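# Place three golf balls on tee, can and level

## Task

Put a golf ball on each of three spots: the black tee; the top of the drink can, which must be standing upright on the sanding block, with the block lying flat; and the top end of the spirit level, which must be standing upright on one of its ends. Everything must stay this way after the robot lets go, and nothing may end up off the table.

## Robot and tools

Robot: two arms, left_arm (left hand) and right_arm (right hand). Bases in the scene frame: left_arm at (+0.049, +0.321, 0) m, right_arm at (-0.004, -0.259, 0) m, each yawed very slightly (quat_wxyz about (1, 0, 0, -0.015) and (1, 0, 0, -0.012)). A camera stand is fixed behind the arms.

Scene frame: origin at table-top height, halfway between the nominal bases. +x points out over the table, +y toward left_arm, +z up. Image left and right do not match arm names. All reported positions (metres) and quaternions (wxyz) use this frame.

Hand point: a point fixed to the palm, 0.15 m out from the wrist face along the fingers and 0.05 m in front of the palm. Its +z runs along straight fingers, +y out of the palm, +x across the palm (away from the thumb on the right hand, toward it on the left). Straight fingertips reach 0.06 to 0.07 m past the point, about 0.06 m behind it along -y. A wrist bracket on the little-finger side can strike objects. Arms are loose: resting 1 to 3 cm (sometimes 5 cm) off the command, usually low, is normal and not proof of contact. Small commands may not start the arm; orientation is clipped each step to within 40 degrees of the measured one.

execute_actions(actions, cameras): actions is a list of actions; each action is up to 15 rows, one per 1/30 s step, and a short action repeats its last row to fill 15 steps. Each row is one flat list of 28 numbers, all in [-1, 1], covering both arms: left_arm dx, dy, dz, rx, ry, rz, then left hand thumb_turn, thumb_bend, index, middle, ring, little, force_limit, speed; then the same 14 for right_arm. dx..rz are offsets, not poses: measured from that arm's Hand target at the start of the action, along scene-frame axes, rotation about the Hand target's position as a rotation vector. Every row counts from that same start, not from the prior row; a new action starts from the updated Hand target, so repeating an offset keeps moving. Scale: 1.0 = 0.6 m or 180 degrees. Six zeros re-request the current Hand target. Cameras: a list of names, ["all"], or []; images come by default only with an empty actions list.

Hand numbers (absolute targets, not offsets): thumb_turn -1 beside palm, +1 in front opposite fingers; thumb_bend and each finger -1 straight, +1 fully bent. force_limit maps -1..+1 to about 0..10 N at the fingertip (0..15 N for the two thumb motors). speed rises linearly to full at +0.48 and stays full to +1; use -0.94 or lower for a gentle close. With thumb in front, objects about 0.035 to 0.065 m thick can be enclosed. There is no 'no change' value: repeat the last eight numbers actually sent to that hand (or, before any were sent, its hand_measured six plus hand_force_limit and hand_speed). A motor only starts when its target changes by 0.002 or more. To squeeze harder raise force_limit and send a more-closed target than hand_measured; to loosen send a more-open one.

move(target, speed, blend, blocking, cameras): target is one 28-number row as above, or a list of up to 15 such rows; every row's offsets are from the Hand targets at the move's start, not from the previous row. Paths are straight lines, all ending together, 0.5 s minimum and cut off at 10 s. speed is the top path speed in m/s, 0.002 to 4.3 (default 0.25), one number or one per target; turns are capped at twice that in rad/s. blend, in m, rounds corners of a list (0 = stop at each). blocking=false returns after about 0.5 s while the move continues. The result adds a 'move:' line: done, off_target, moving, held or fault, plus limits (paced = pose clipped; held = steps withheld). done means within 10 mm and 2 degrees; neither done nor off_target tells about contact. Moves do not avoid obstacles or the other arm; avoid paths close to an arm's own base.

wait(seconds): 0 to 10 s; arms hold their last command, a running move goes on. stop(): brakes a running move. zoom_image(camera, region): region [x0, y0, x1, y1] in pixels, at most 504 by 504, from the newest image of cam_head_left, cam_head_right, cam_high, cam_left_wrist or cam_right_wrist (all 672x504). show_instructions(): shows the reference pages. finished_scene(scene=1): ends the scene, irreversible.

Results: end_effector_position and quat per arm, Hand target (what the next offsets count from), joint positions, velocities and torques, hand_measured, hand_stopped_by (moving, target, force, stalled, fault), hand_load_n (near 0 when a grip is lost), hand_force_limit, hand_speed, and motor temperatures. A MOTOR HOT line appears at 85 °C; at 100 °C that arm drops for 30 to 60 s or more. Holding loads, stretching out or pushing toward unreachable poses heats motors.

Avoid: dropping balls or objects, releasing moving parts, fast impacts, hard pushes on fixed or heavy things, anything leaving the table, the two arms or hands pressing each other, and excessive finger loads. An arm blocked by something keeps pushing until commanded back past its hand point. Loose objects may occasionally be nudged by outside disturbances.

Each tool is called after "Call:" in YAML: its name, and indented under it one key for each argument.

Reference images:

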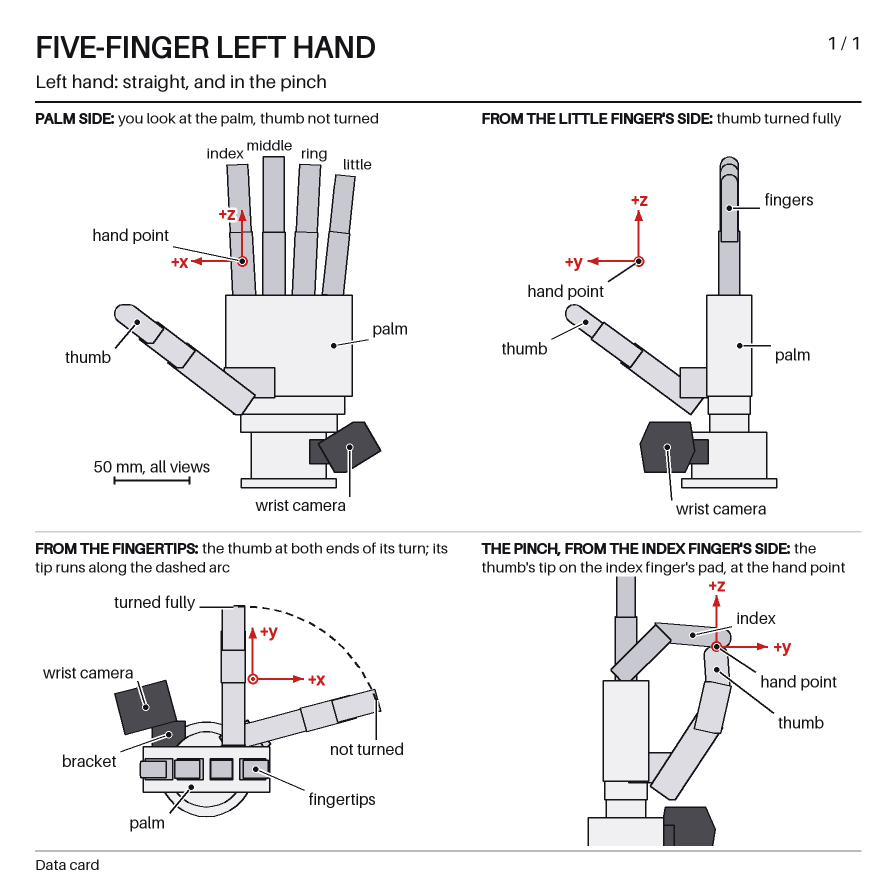

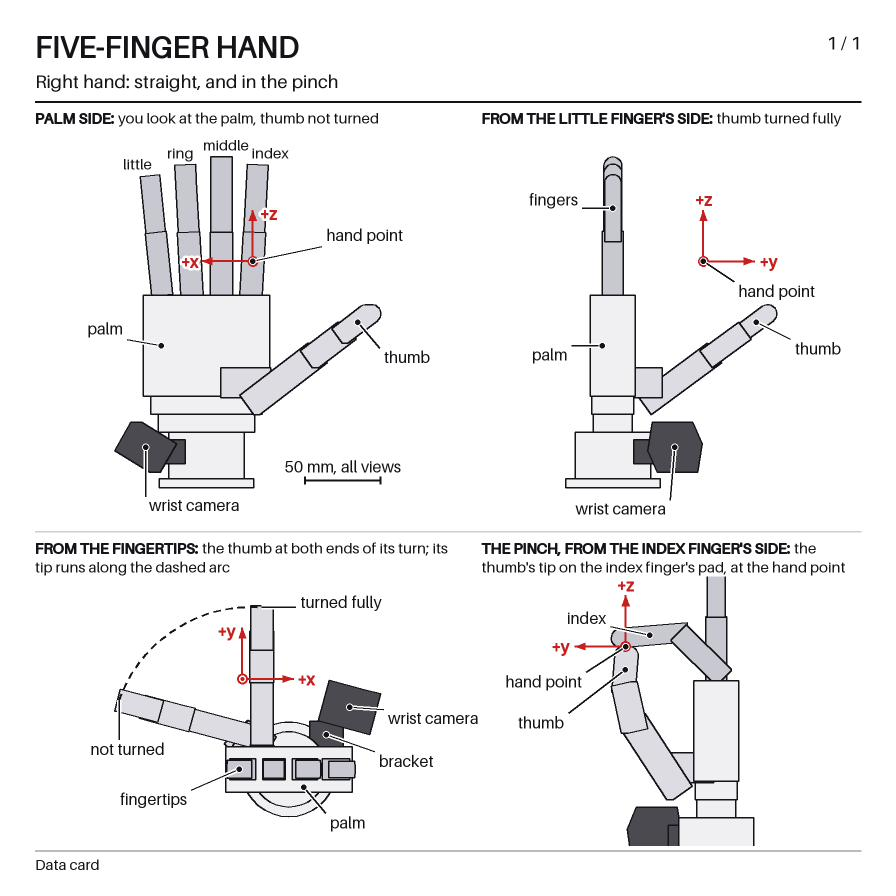

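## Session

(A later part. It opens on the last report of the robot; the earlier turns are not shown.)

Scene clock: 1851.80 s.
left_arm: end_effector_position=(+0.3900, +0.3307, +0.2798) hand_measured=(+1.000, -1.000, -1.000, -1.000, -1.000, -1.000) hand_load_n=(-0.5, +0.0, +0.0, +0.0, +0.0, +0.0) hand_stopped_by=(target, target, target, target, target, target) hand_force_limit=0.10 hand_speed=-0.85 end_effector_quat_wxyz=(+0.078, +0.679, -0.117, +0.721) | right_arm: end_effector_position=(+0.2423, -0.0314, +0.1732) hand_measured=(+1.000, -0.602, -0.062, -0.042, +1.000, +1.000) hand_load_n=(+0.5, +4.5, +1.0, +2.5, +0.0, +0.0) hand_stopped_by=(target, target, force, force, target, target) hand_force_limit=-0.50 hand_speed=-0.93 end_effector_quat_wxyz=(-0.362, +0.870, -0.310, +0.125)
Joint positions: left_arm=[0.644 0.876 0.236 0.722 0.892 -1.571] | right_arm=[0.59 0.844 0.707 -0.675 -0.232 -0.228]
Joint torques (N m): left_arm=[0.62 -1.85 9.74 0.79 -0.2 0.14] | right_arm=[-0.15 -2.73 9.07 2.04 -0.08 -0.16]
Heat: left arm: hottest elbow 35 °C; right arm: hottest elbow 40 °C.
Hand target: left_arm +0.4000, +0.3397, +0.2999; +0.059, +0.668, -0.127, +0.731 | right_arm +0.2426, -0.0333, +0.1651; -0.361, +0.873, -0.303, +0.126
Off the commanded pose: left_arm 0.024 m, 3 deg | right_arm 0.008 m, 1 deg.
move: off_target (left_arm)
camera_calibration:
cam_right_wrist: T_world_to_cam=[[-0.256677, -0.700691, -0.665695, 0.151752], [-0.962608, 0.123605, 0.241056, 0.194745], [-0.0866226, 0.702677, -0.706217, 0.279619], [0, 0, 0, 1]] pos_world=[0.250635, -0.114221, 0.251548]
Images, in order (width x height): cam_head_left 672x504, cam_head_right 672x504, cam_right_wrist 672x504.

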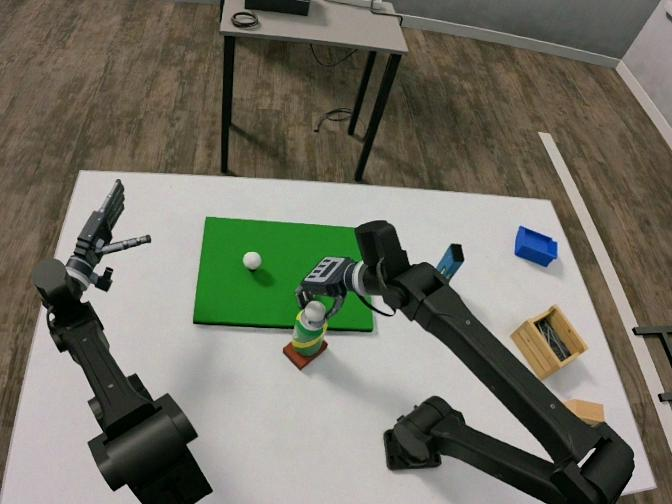

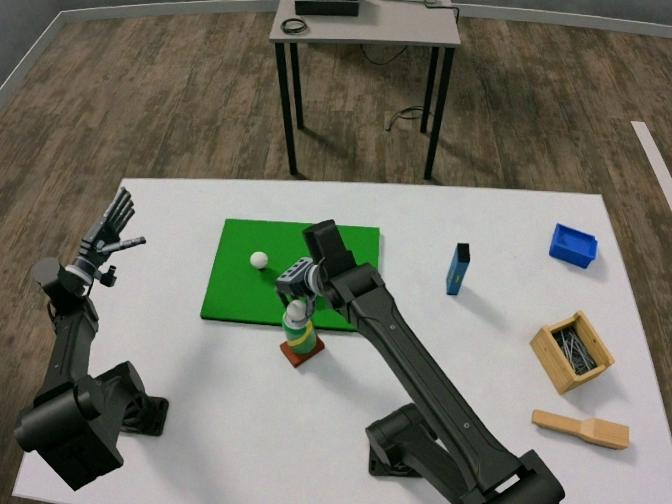

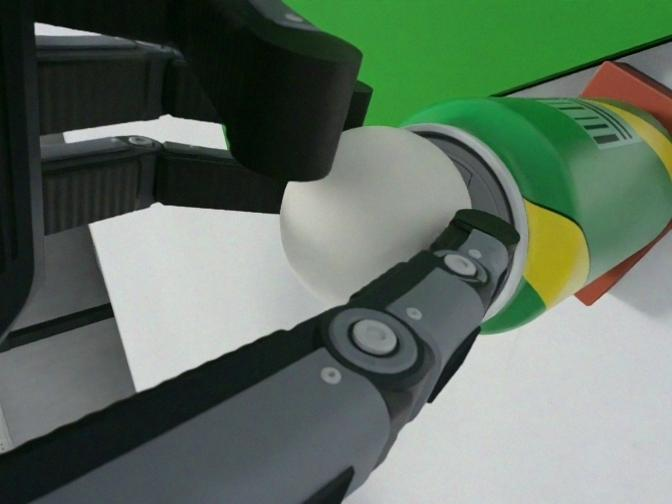

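Call:
move:
  target:
    - [0,0,0,0,0,0,1,-1,-1,-1,-1,-1,0.1,-0.85,0,0.004,0.023,0,0,0,1,-0.6,0.4,0.4,1,1,-0.5,-0.93]
    - [0,0,0,0,0,0,1,-1,-1,-1,-1,-1,0.1,-0.85,-0.011,0.004,0.023,0,0,0,1,-0.6,0.4,0.4,1,1,-0.5,-0.93]
  speed: 0.03
  cameras: ["cam_head_left","cam_head_right","cam_right_wrist"]

Call:
zoom_image:
  camera: "cam_head_left"
  region: [260, 260, 360, 370]

Call:
zoom_image:
  camera: "cam_head_right"
  region: [250, 260, 350, 370]

Scene clock: 1885.47 s.
left_arm: end_effector_position=(+0.3900, +0.3307, +0.2798) hand_measured=(+1.000, -1.000, -1.000, -1.000, -1.000, -1.000) hand_load_n=(+0.0, +0.0, +0.0, +0.0, -0.5, +0.0) hand_stopped_by=(target, target, target, target, target, target) hand_force_limit=0.10 hand_speed=-0.85 end_effector_quat_wxyz=(+0.078, +0.679, -0.117, +0.721) | right_arm: end_effector_position=(+0.2398, -0.0333, +0.1735) hand_measured=(+1.000, -0.602, -0.062, -0.042, +1.000, +1.000) hand_load_n=(+0.5, +4.5, +2.0, +2.5, +0.0, +0.0) hand_stopped_by=(target, target, force, force, target, target) hand_force_limit=-0.50 hand_speed=-0.93 end_effector_quat_wxyz=(-0.359, +0.871, -0.310, +0.126)
Joint positions: left_arm=[0.644 0.876 0.236 0.722 0.892 -1.571] | right_arm=[0.594 0.836 0.707 -0.687 -0.223 -0.228]
Joint torques (N m): left_arm=[0.62 -1.85 9.73 0.77 -0.2 0.14] | right_arm=[1.32 -3.6 11.29 0.81 0.12 0.02]
Heat: left arm: hottest elbow 36 °C; right arm: hottest elbow 38 °C.
Hand target: left_arm +0.4000, +0.3397, +0.2999; +0.059, +0.668, -0.127, +0.731 | right_arm +0.2360, -0.0309, +0.1789; -0.361, +0.873, -0.303, +0.126
Off the commanded pose: left_arm 0.024 m, 3 deg | right_arm 0.007 m, 1 deg.
move: off_target (left_arm)
camera_calibration:
cam_right_wrist: T_world_to_cam=[[-0.25803, -0.705664, -0.659893, 0.149207], [-0.962336, 0.127196, 0.240273, 0.192695], [-0.085616, 0.697037, -0.711906, 0.281475], [0, 0, 0, 1]] pos_world=[0.248036, -0.115418, 0.252545]
Images, in order (width x height): cam_head_left 672x504, cam_head_right 672x504, cam_right_wrist 672x504.

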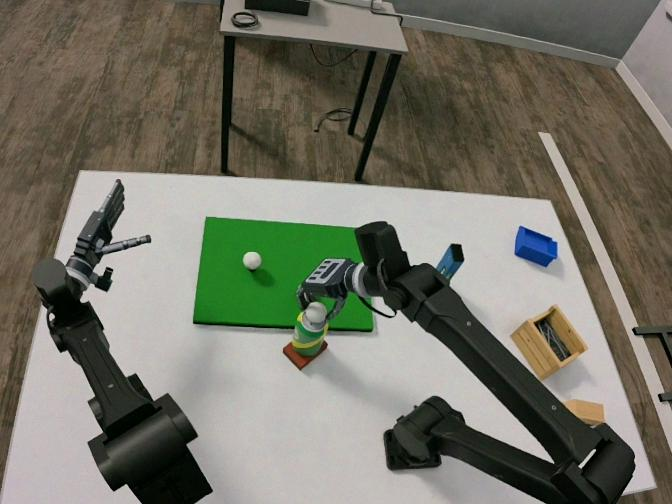

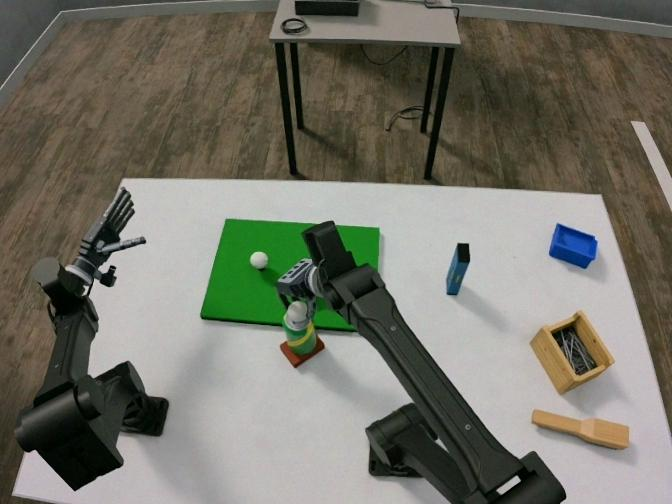

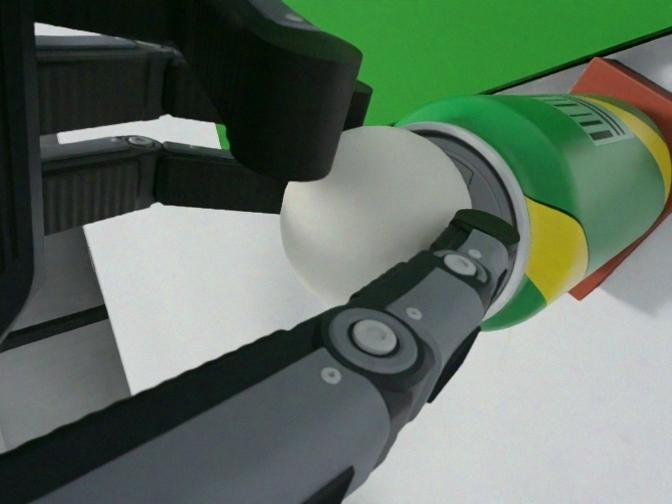

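Scaled by 4.582 from the camera's 672x504 image, which has a finer 960x720 frame.

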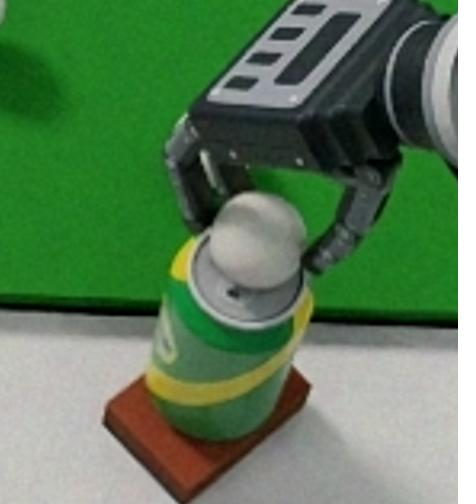

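Scaled by 4.582 from the camera's 672x504 image, which has a finer 960x720 frame.

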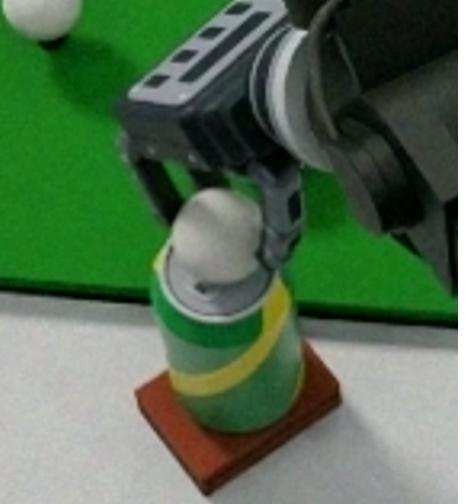

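Call:
move:
  target: [0,0,0,0,0,0,1,-1,-1,-1,-1,-1,0.1,-0.85,-0.007,0.002,0.006,0,0,0,1,-0.6,0.4,0.4,1,1,-0.5,-0.93]
  speed: 0.05
  cameras: ["cam_head_left","cam_head_right","cam_right_wrist"]

Call:
zoom_image:
  camera: "cam_head_left"
  region: [260, 260, 360, 370]

Call:
zoom_image:
  camera: "cam_head_right"
  region: [250, 260, 350, 370]

Scene clock: 1897.40 s.
left_arm: end_effector_position=(+0.3900, +0.3307, +0.2798) hand_measured=(+1.000, -1.000, -1.000, -1.000, -1.000, -1.000) hand_load_n=(-0.5, +0.0, +0.0, +0.0, +0.0, +0.0) hand_stopped_by=(target, target, target, target, target, target) hand_force_limit=0.10 hand_speed=-0.85 end_effector_quat_wxyz=(+0.078, +0.679, -0.117, +0.721) | right_arm: end_effector_position=(+0.2351, -0.0333, +0.1736) hand_measured=(+1.000, -0.602, -0.062, -0.042, +1.000, +1.000) hand_load_n=(+0.5, +4.5, +2.5, +3.0, +0.0, +0.0) hand_stopped_by=(target, target, force, force, target, target) hand_force_limit=-0.50 hand_speed=-0.93 end_effector_quat_wxyz=(-0.355, +0.874, -0.307, +0.126)
Joint positions: left_arm=[0.644 0.876 0.236 0.722 0.892 -1.571] | right_arm=[0.608 0.829 0.707 -0.701 -0.212 -0.228]
Joint torques (N m): left_arm=[0.62 -1.85 9.73 0.79 -0.2 0.15] | right_arm=[1.38 -3.72 11.66 0.83 0.1 0.11]
Heat: left arm: hottest elbow 36 °C; right arm: hottest elbow 39 °C.
Hand target: left_arm +0.4000, +0.3397, +0.2999; +0.059, +0.668, -0.127, +0.731 | right_arm +0.2318, -0.0297, +0.1825; -0.361, +0.873, -0.303, +0.126
Off the commanded pose: left_arm 0.024 m, 3 deg | right_arm 0.010 m, 1 deg.
move: off_target (left_arm)
camera_calibration:
cam_right_wrist: T_world_to_cam=[[-0.254016, -0.713781, -0.652682, 0.145586], [-0.962935, 0.123332, 0.239886, 0.18823], [-0.0907295, 0.689425, -0.718653, 0.283269], [0, 0, 0, 1]] pos_world=[0.243935, -0.114591, 0.253439]
Images, in order (width x height): cam_head_left 672x504, cam_head_right 672x504, cam_right_wrist 672x504.

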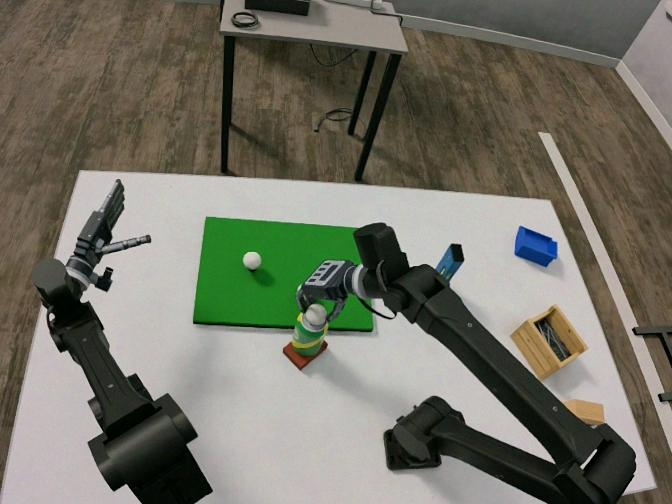

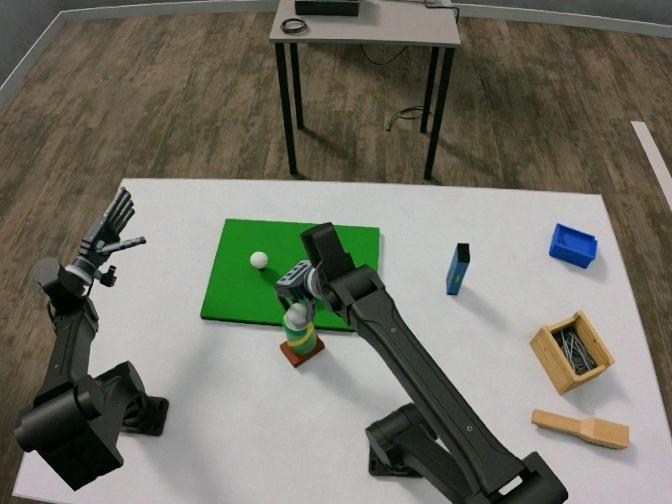

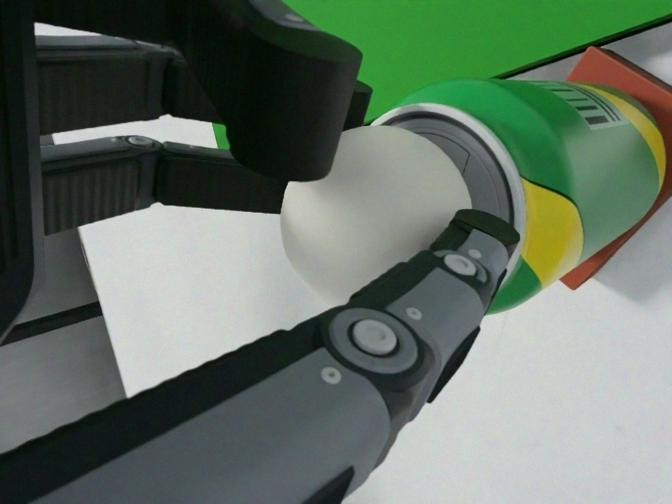

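Scaled by 4.582 from the camera's 672x504 image, which has a finer 960x720 frame.

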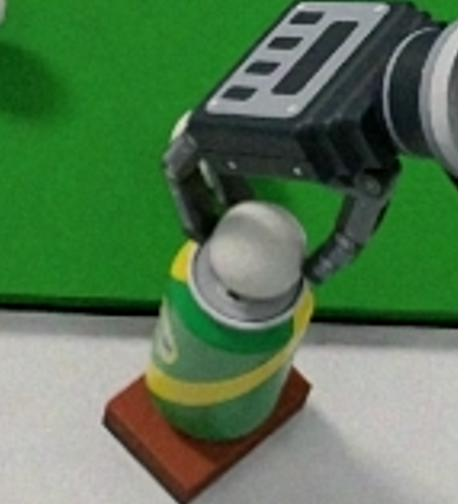

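Scaled by 4.582 from the camera's 672x504 image, which has a finer 960x720 frame.

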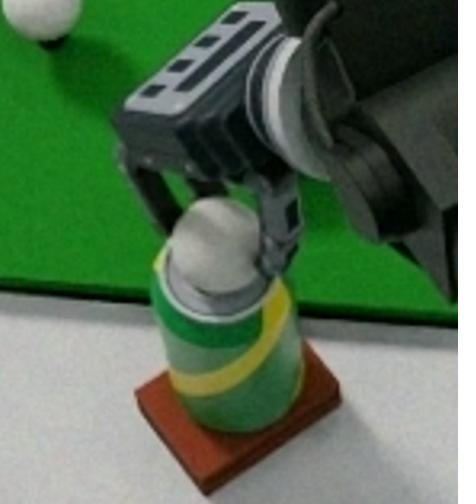

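Call:
move:
  target: [0,0,0,0,0,0,1,-1,-1,-1,-1,-1,0.1,-0.85,0.0,-0.003,-0.025,0,0,0,1,-0.6,0.4,0.4,1,1,-0.5,-0.93]
  speed: 0.03
  cameras: ["cam_head_left","cam_head_right","cam_right_wrist"]

Call:
zoom_image:
  camera: "cam_head_left"
  region: [260, 260, 360, 370]

Call:
zoom_image:
  camera: "cam_head_right"
  region: [250, 260, 350, 370]

Scene clock: 1914.47 s.
left_arm: end_effector_position=(+0.3900, +0.3307, +0.2798) hand_measured=(+1.000, -1.000, -1.000, -1.000, -1.000, -1.000) hand_load_n=(-0.5, +0.0, +0.0, +0.0, +0.0, +0.0) hand_stopped_by=(target, target, target, target, target, target) hand_force_limit=0.10 hand_speed=-0.85 end_effector_quat_wxyz=(+0.078, +0.679, -0.117, +0.721) | right_arm: end_effector_position=(+0.2350, -0.0334, +0.1733) hand_measured=(+1.000, -0.602, -0.062, -0.042, +1.000, +1.000) hand_load_n=(+0.0, +4.0, +2.0, +2.5, +0.0, +0.0) hand_stopped_by=(target, target, force, force, target, target) hand_force_limit=-0.50 hand_speed=-0.93 end_effector_quat_wxyz=(-0.359, +0.872, -0.305, +0.130)
Joint positions: left_arm=[0.644 0.876 0.236 0.722 0.892 -1.571] | right_arm=[0.608 0.819 0.698 -0.689 -0.212 -0.228]
Joint velocities: left_arm=[0.015 -0.044 -0.017 -0.007 -0.022 0.022] | right_arm=[within noise]
Joint torques (N m): left_arm=[0.62 -1.85 9.73 0.77 -0.21 0.14] | right_arm=[0.79 -2.78 9.28 1.94 -0.07 0.05]
Heat: left arm: hottest elbow 36 °C; right arm: hottest elbow 40 °C.
Hand target: left_arm +0.4000, +0.3397, +0.2999; +0.059, +0.668, -0.127, +0.731 | right_arm +0.2318, -0.0315, +0.1675; -0.361, +0.873, -0.303, +0.126
Off the commanded pose: left_arm 0.024 m, 3 deg | right_arm 0.007 m, 1 deg.
move: off_target (left_arm)
camera_calibration:
cam_right_wrist: T_world_to_cam=[[-0.247318, -0.709387, -0.660003, 0.145148], [-0.965344, 0.121815, 0.230806, 0.190318], [-0.0833323, 0.694212, -0.71493, 0.280865], [0, 0, 0, 1]] pos_world=[0.243025, -0.115197, 0.25267]
Images, in order (width x height): cam_head_left 672x504, cam_head_right 672x504, cam_right_wrist 672x504.

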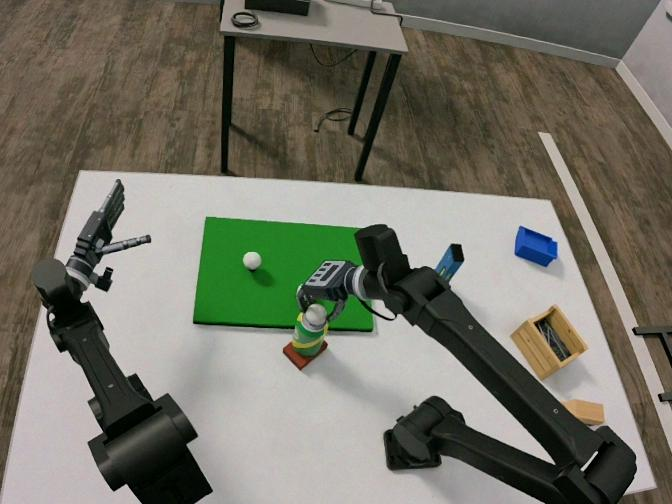

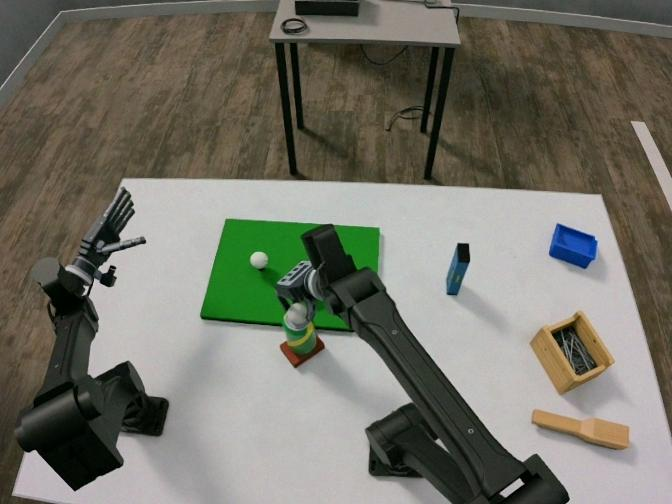

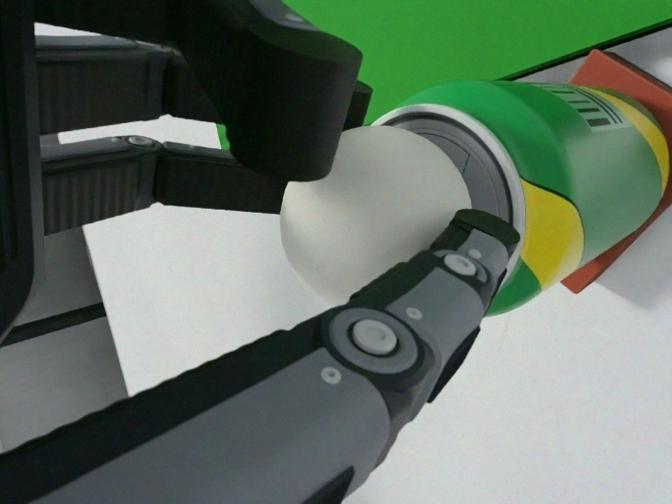

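Scaled by 4.582 from the camera's 672x504 image, which has a finer 960x720 frame.

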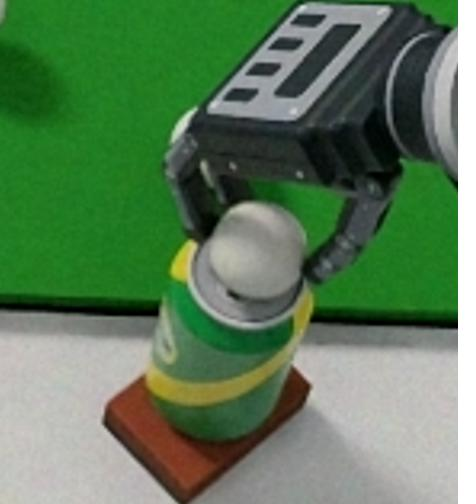

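Scaled by 4.582 from the camera's 672x504 image, which has a finer 960x720 frame.

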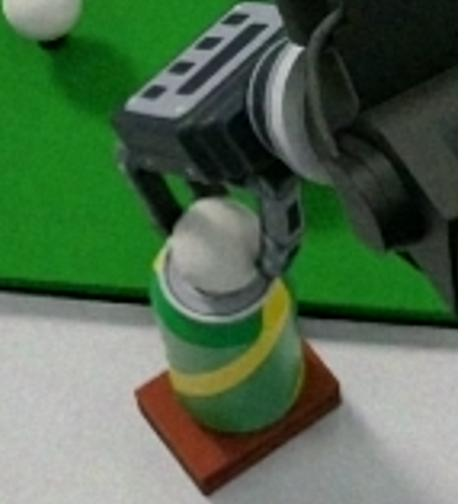

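Call:
move:
  target:
    - [0,0,0,0,0,0,1,-1,-1,-1,-1,-1,0.1,-0.85,0,0,0.038,0,0,0,1,-0.6,0.4,0.4,1,1,-0.5,-0.93]
    - [0,0,0,0,0,0,1,-1,-1,-1,-1,-1,0.1,-0.85,0.003,0.013,0.038,0,0,0,1,-0.6,0.4,0.4,1,1,-0.5,-0.93]
  speed: 0.05
  cameras: ["cam_head_left","cam_head_right","cam_right_wrist"]

Call:
zoom_image:
  camera: "cam_head_left"
  region: [260, 260, 360, 370]

Call:
zoom_image:
  camera: "cam_head_right"
  region: [250, 260, 350, 370]

Call:
zoom_image:
  camera: "cam_right_wrist"
  region: [260, 80, 600, 335]

Scene clock: 1972.93 s.
left_arm: end_effector_position=(+0.3900, +0.3307, +0.2798) hand_measured=(+1.000, -1.000, -1.000, -1.000, -1.000, -1.000) hand_load_n=(-0.5, +0.0, +0.0, +0.0, +0.0, +0.0) hand_stopped_by=(target, target, target, target, target, target) hand_force_limit=0.10 hand_speed=-0.85 end_effector_quat_wxyz=(+0.078, +0.679, -0.117, +0.721) | right_arm: end_effector_position=(+0.2294, -0.0350, +0.1730) hand_measured=(+1.000, -0.602, -0.062, -0.042, +1.000, +1.000) hand_load_n=(+0.5, +4.0, +2.0, +3.0, +0.0, +0.0) hand_stopped_by=(target, target, force, force, target, target) hand_force_limit=-0.50 hand_speed=-0.93 end_effector_quat_wxyz=(-0.350, +0.876, -0.305, +0.126)
Joint positions: left_arm=[0.644 0.876 0.236 0.722 0.892 -1.571] | right_arm=[0.62 0.815 0.702 -0.717 -0.2 -0.225]
Joint torques (N m): left_arm=[0.67 -1.85 9.73 0.77 -0.21 0.14] | right_arm=[1.61 -1.44 14.17 1.03 0.02 0.16]
Heat: left arm: hottest elbow 36 °C; right arm: hottest elbow 37 °C.
Hand target: left_arm +0.4000, +0.3397, +0.2999; +0.059, +0.668, -0.127, +0.731 | right_arm +0.2336, -0.0237, +0.1903; -0.361, +0.873, -0.303, +0.126
Off the commanded pose: left_arm 0.024 m, 3 deg | right_arm 0.021 m, 1 deg.
move: off_target (left_arm, right_arm)
camera_calibration:
cam_right_wrist: T_world_to_cam=[[-0.25386, -0.720449, -0.645375, 0.141022], [-0.962747, 0.123964, 0.240315, 0.182917], [-0.0931311, 0.682339, -0.725079, 0.284903], [0, 0, 0, 1]] pos_world=[0.238436, -0.115477, 0.253632]
Images, in order (width x height): cam_head_left 672x504, cam_head_right 672x504, cam_right_wrist 672x504.

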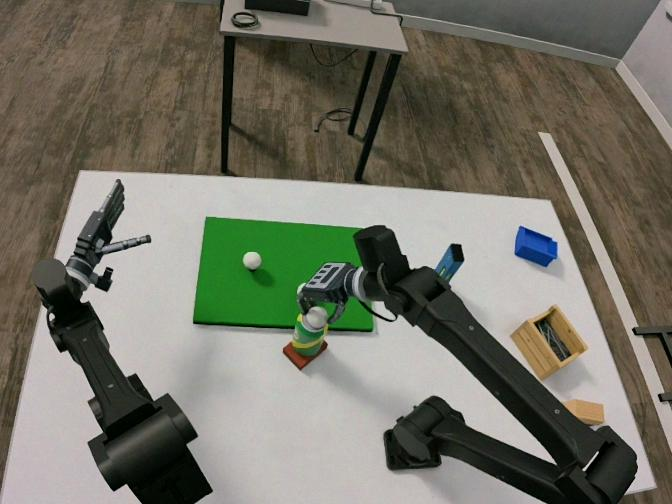

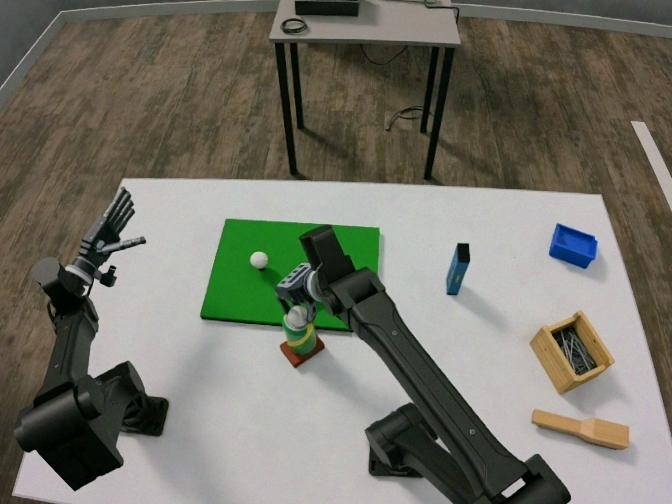

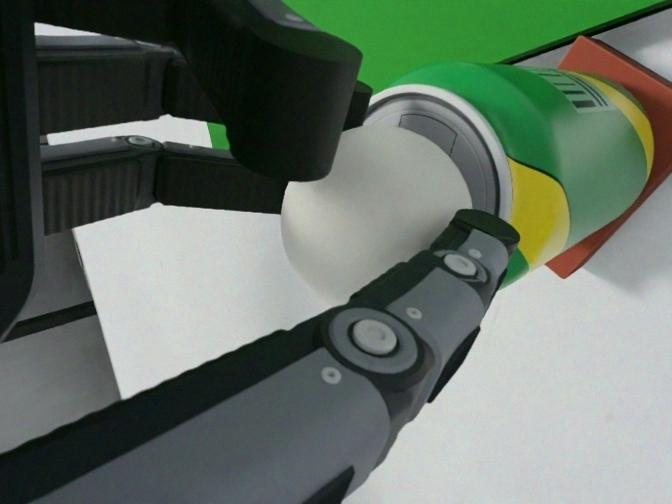

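Scaled by 4.582 from the camera's 672x504 image, which has a finer 960x720 frame.

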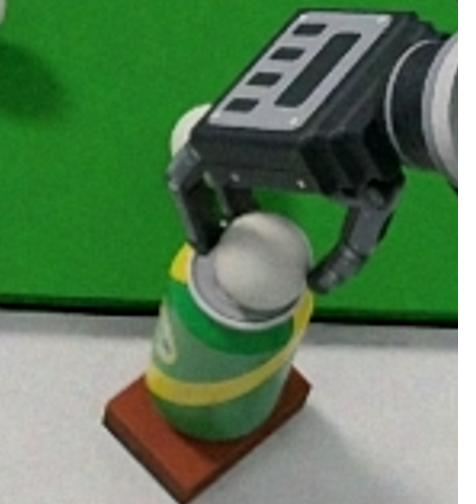

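Scaled by 4.582 from the camera's 672x504 image, which has a finer 960x720 frame.

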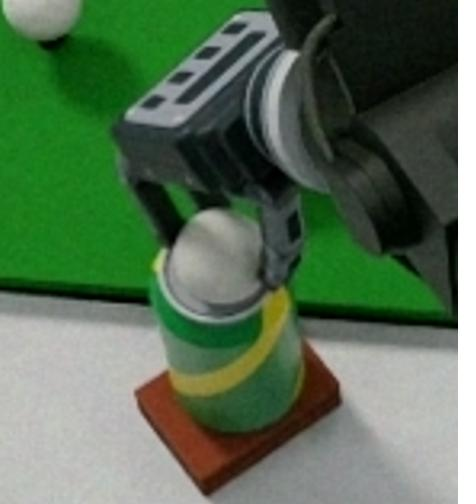

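Scaled by 1.482 from the camera's 672x504 image, which has a finer 960x720 frame.

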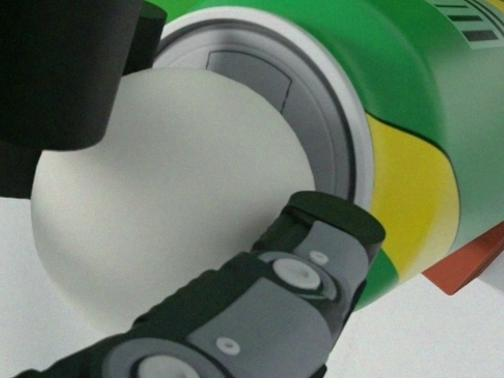

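Call:
move:
  target:
    - [0,0,0,0,0,0,1,-1,-1,-1,-1,-1,0.1,-0.85,0.0142,-0.0122,0.045,0,0,0,1,-0.6,0.4,0.4,1,1,-0.5,-0.93]
    - [0,0,0,0,0,0,1,-1,-1,-1,-1,-1,0.1,-0.85,0.0142,-0.0147,-0.0305,0,0,0,1,-0.6,0.4,0.4,1,1,-0.5,-0.93]
  speed: 0.08
  cameras: ["cam_head_left","cam_head_right","cam_right_wrist"]

Call:
zoom_image:
  camera: "cam_head_left"
  region: [260, 260, 360, 370]

Call:
zoom_image:
  camera: "cam_head_right"
  region: [250, 260, 350, 370]

Scene clock: 2012.33 s.
left_arm: end_effector_position=(+0.3900, +0.3307, +0.2798) hand_measured=(+1.000, -1.000, -1.000, -1.000, -1.000, -1.000) hand_load_n=(+0.0, +0.0, +0.0, +0.0, +0.0, +0.0) hand_stopped_by=(target, target, target, target, target, target) hand_force_limit=0.10 hand_speed=-0.85 end_effector_quat_wxyz=(+0.078, +0.679, -0.117, +0.721) | right_arm: end_effector_position=(+0.2367, -0.0350, +0.1733) hand_measured=(+1.000, -0.602, -0.062, -0.042, +1.000, +1.000) hand_load_n=(+0.0, +4.5, +2.5, +2.5, +0.0, +0.5) hand_stopped_by=(target, target, force, force, target, target) hand_force_limit=-0.50 hand_speed=-0.93 end_effector_quat_wxyz=(-0.356, +0.873, -0.310, +0.122)
Joint positions: left_arm=[0.644 0.876 0.236 0.722 0.892 -1.571] | right_arm=[0.593 0.832 0.707 -0.701 -0.228 -0.229]
Joint torques (N m): left_arm=[0.62 -1.9 9.73 0.77 -0.2 0.14] | right_arm=[-0.15 -1.79 10.51 2.33 -0.17 -0.12]
Heat: left arm: hottest elbow 36 °C; right arm: hottest elbow 40 °C.
Hand target: left_arm +0.4000, +0.3397, +0.2999; +0.059, +0.668, -0.127, +0.731 | right_arm +0.2421, -0.0325, +0.1720; -0.361, +0.873, -0.303, +0.126
Off the commanded pose: left_arm 0.024 m, 3 deg | right_arm 0.006 m, 1 deg.
move: off_target (left_arm)
camera_calibration:
cam_right_wrist: T_world_to_cam=[[-0.261875, -0.70819, -0.655659, 0.147154], [-0.96054, 0.125279, 0.248331, 0.18808], [-0.0937255, 0.694818, -0.713052, 0.284331], [0, 0, 0, 1]] pos_world=[0.245843, -0.116908, 0.252519]
Images, in order (width x height): cam_head_left 672x504, cam_head_right 672x504, cam_right_wrist 672x504.

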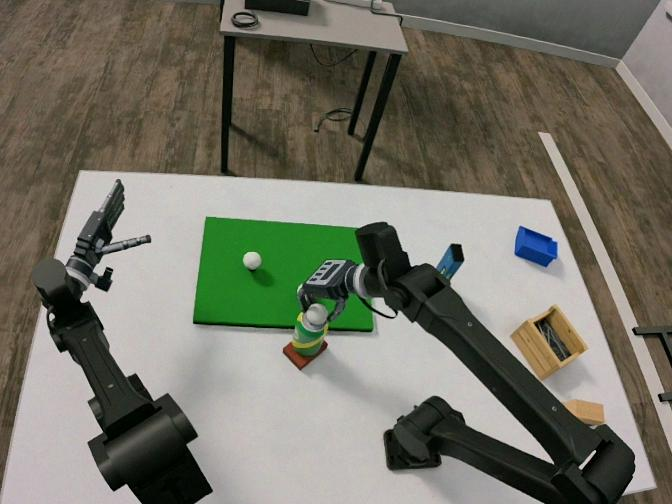

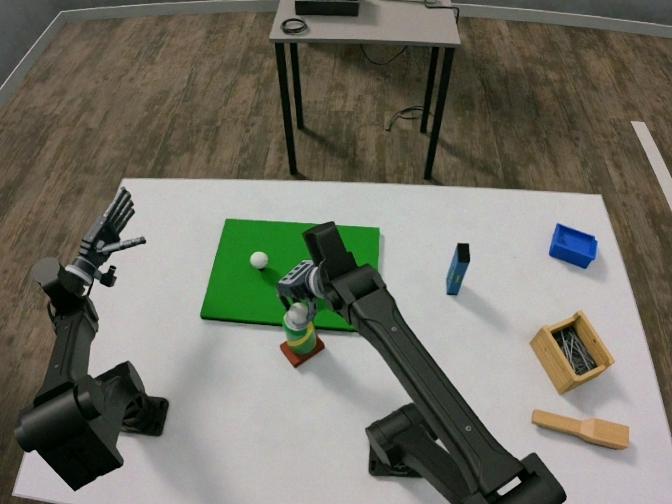

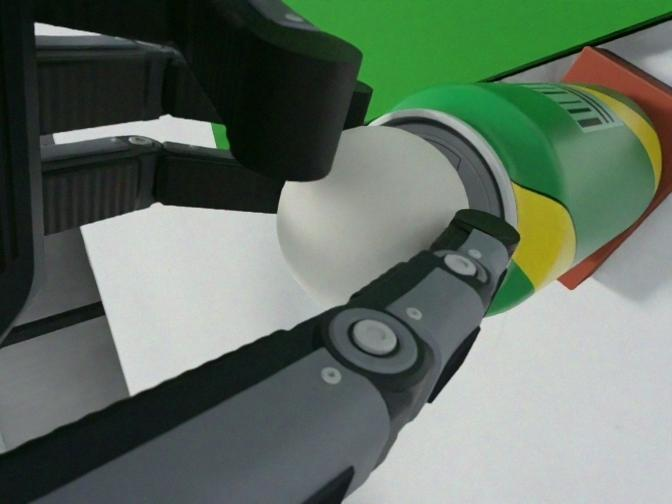

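Scaled by 4.582 from the camera's 672x504 image, which has a finer 960x720 frame.

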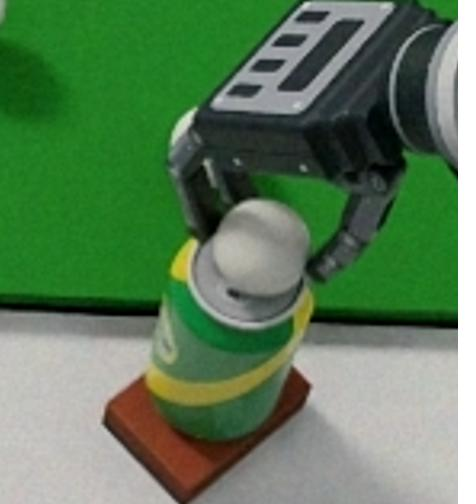

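Scaled by 4.582 from the camera's 672x504 image, which has a finer 960x720 frame.

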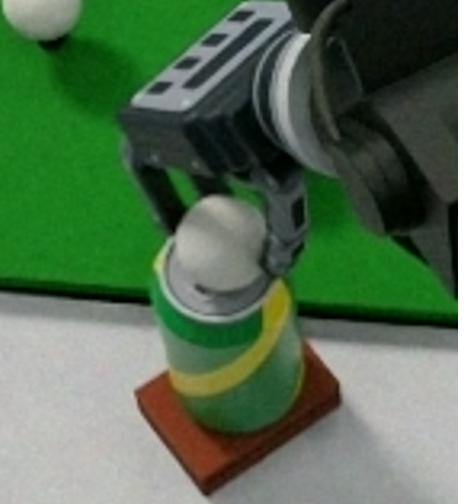

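Call:
move:
  target: [0,0,0,0,0,0,1,-1,-1,-1,-1,-1,0.1,-0.85,-0.002,0.004,-0.0140,0,0,0,1,-0.6,0.4,0.4,1,1,-0.5,-0.93]
  speed: 0.05
  cameras: ["cam_head_left","cam_head_right","cam_right_wrist"]

Call:
zoom_image:
  camera: "cam_head_left"
  region: [260, 260, 360, 370]

Call:
zoom_image:
  camera: "cam_head_right"
  region: [250, 260, 350, 370]

Scene clock: 2022.47 s.
left_arm: end_effector_position=(+0.3900, +0.3307, +0.2798) hand_measured=(+1.000, -1.000, -1.000, -1.000, -1.000, -1.000) hand_load_n=(+0.0, +0.0, +0.0, +0.0, +0.0, +0.0) hand_stopped_by=(target, target, target, target, target, target) hand_force_limit=0.10 hand_speed=-0.85 end_effector_quat_wxyz=(+0.078, +0.679, -0.117, +0.721) | right_arm: end_effector_position=(+0.2402, -0.0320, +0.1733) hand_measured=(+1.000, -0.602, -0.062, -0.042, +1.000, +1.000) hand_load_n=(+0.5, +4.5, +2.0, +2.5, +0.0, +0.0) hand_stopped_by=(target, target, force, force, target, target) hand_force_limit=-0.50 hand_speed=-0.93 end_effector_quat_wxyz=(-0.365, +0.870, -0.307, +0.127)
Joint positions: left_arm=[0.644 0.876 0.236 0.722 0.892 -1.571] | right_arm=[0.593 0.832 0.699 -0.672 -0.231 -0.229]
Joint torques (N m): left_arm=[0.62 -1.85 9.73 0.77 -0.2 0.15] | right_arm=[0.79 -1.55 9.48 2.19 0.12 -0.04]
Heat: left arm: hottest elbow 36 °C; right arm: hottest elbow 41 °C.
Hand target: left_arm +0.4000, +0.3397, +0.2999; +0.059, +0.668, -0.127, +0.731 | right_arm +0.2409, -0.0301, +0.1636; -0.361, +0.873, -0.303, +0.126
Off the commanded pose: left_arm 0.024 m, 3 deg | right_arm 0.010 m, 1 deg.
move: off_target (left_arm)
camera_calibration:
cam_right_wrist: T_world_to_cam=[[-0.249198, -0.699799, -0.669464, 0.149763], [-0.96487, 0.119995, 0.233726, 0.194412], [-0.083229, 0.704189, -0.705117, 0.279031], [0, 0, 0, 1]] pos_world=[0.248127, -0.115015, 0.251571]
Images, in order (width x height): cam_head_left 672x504, cam_head_right 672x504, cam_right_wrist 672x504.

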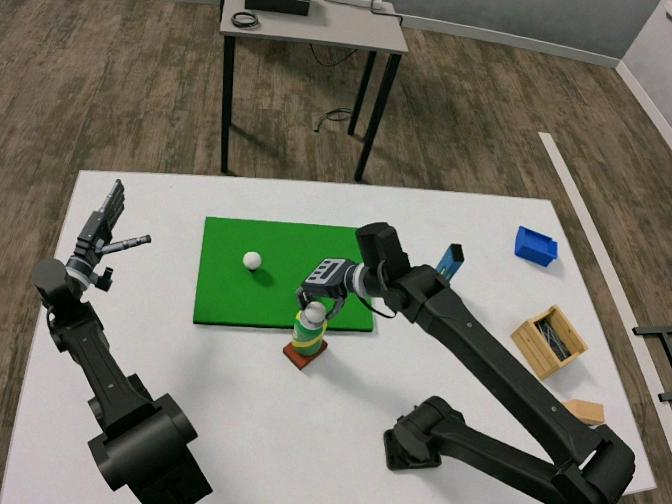

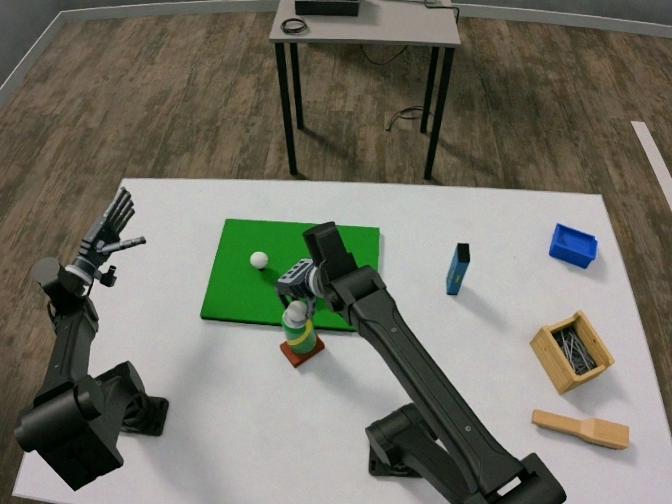

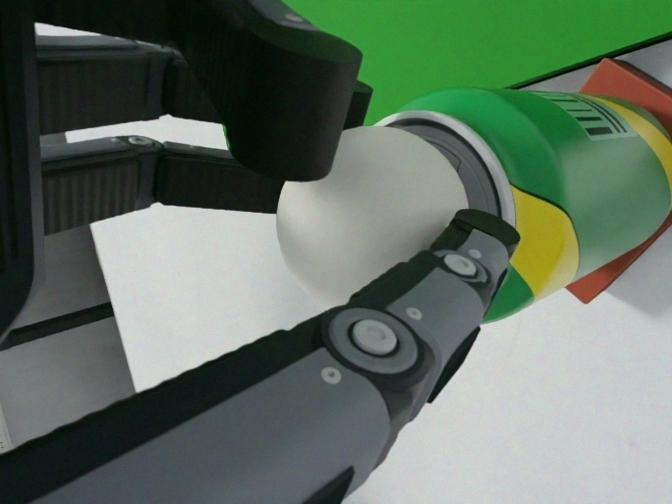

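Scaled by 4.582 from the camera's 672x504 image, which has a finer 960x720 frame.

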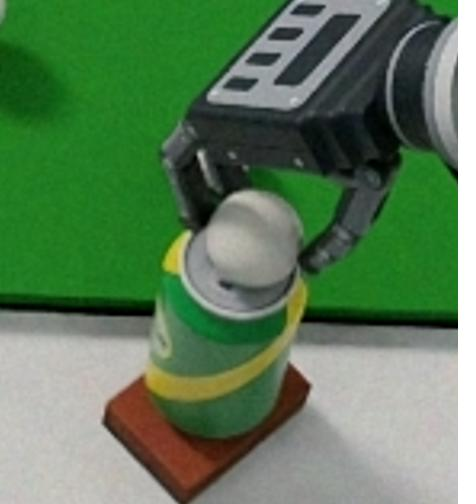

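Scaled by 4.582 from the camera's 672x504 image, which has a finer 960x720 frame.

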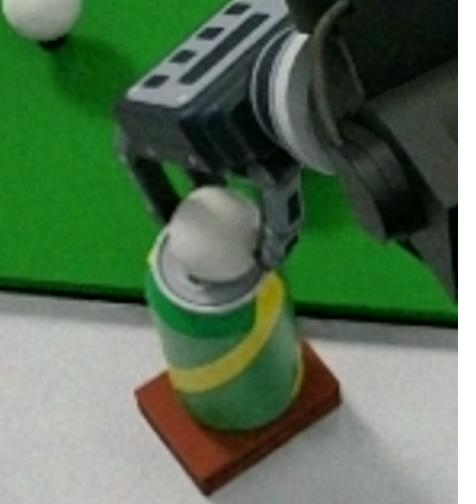

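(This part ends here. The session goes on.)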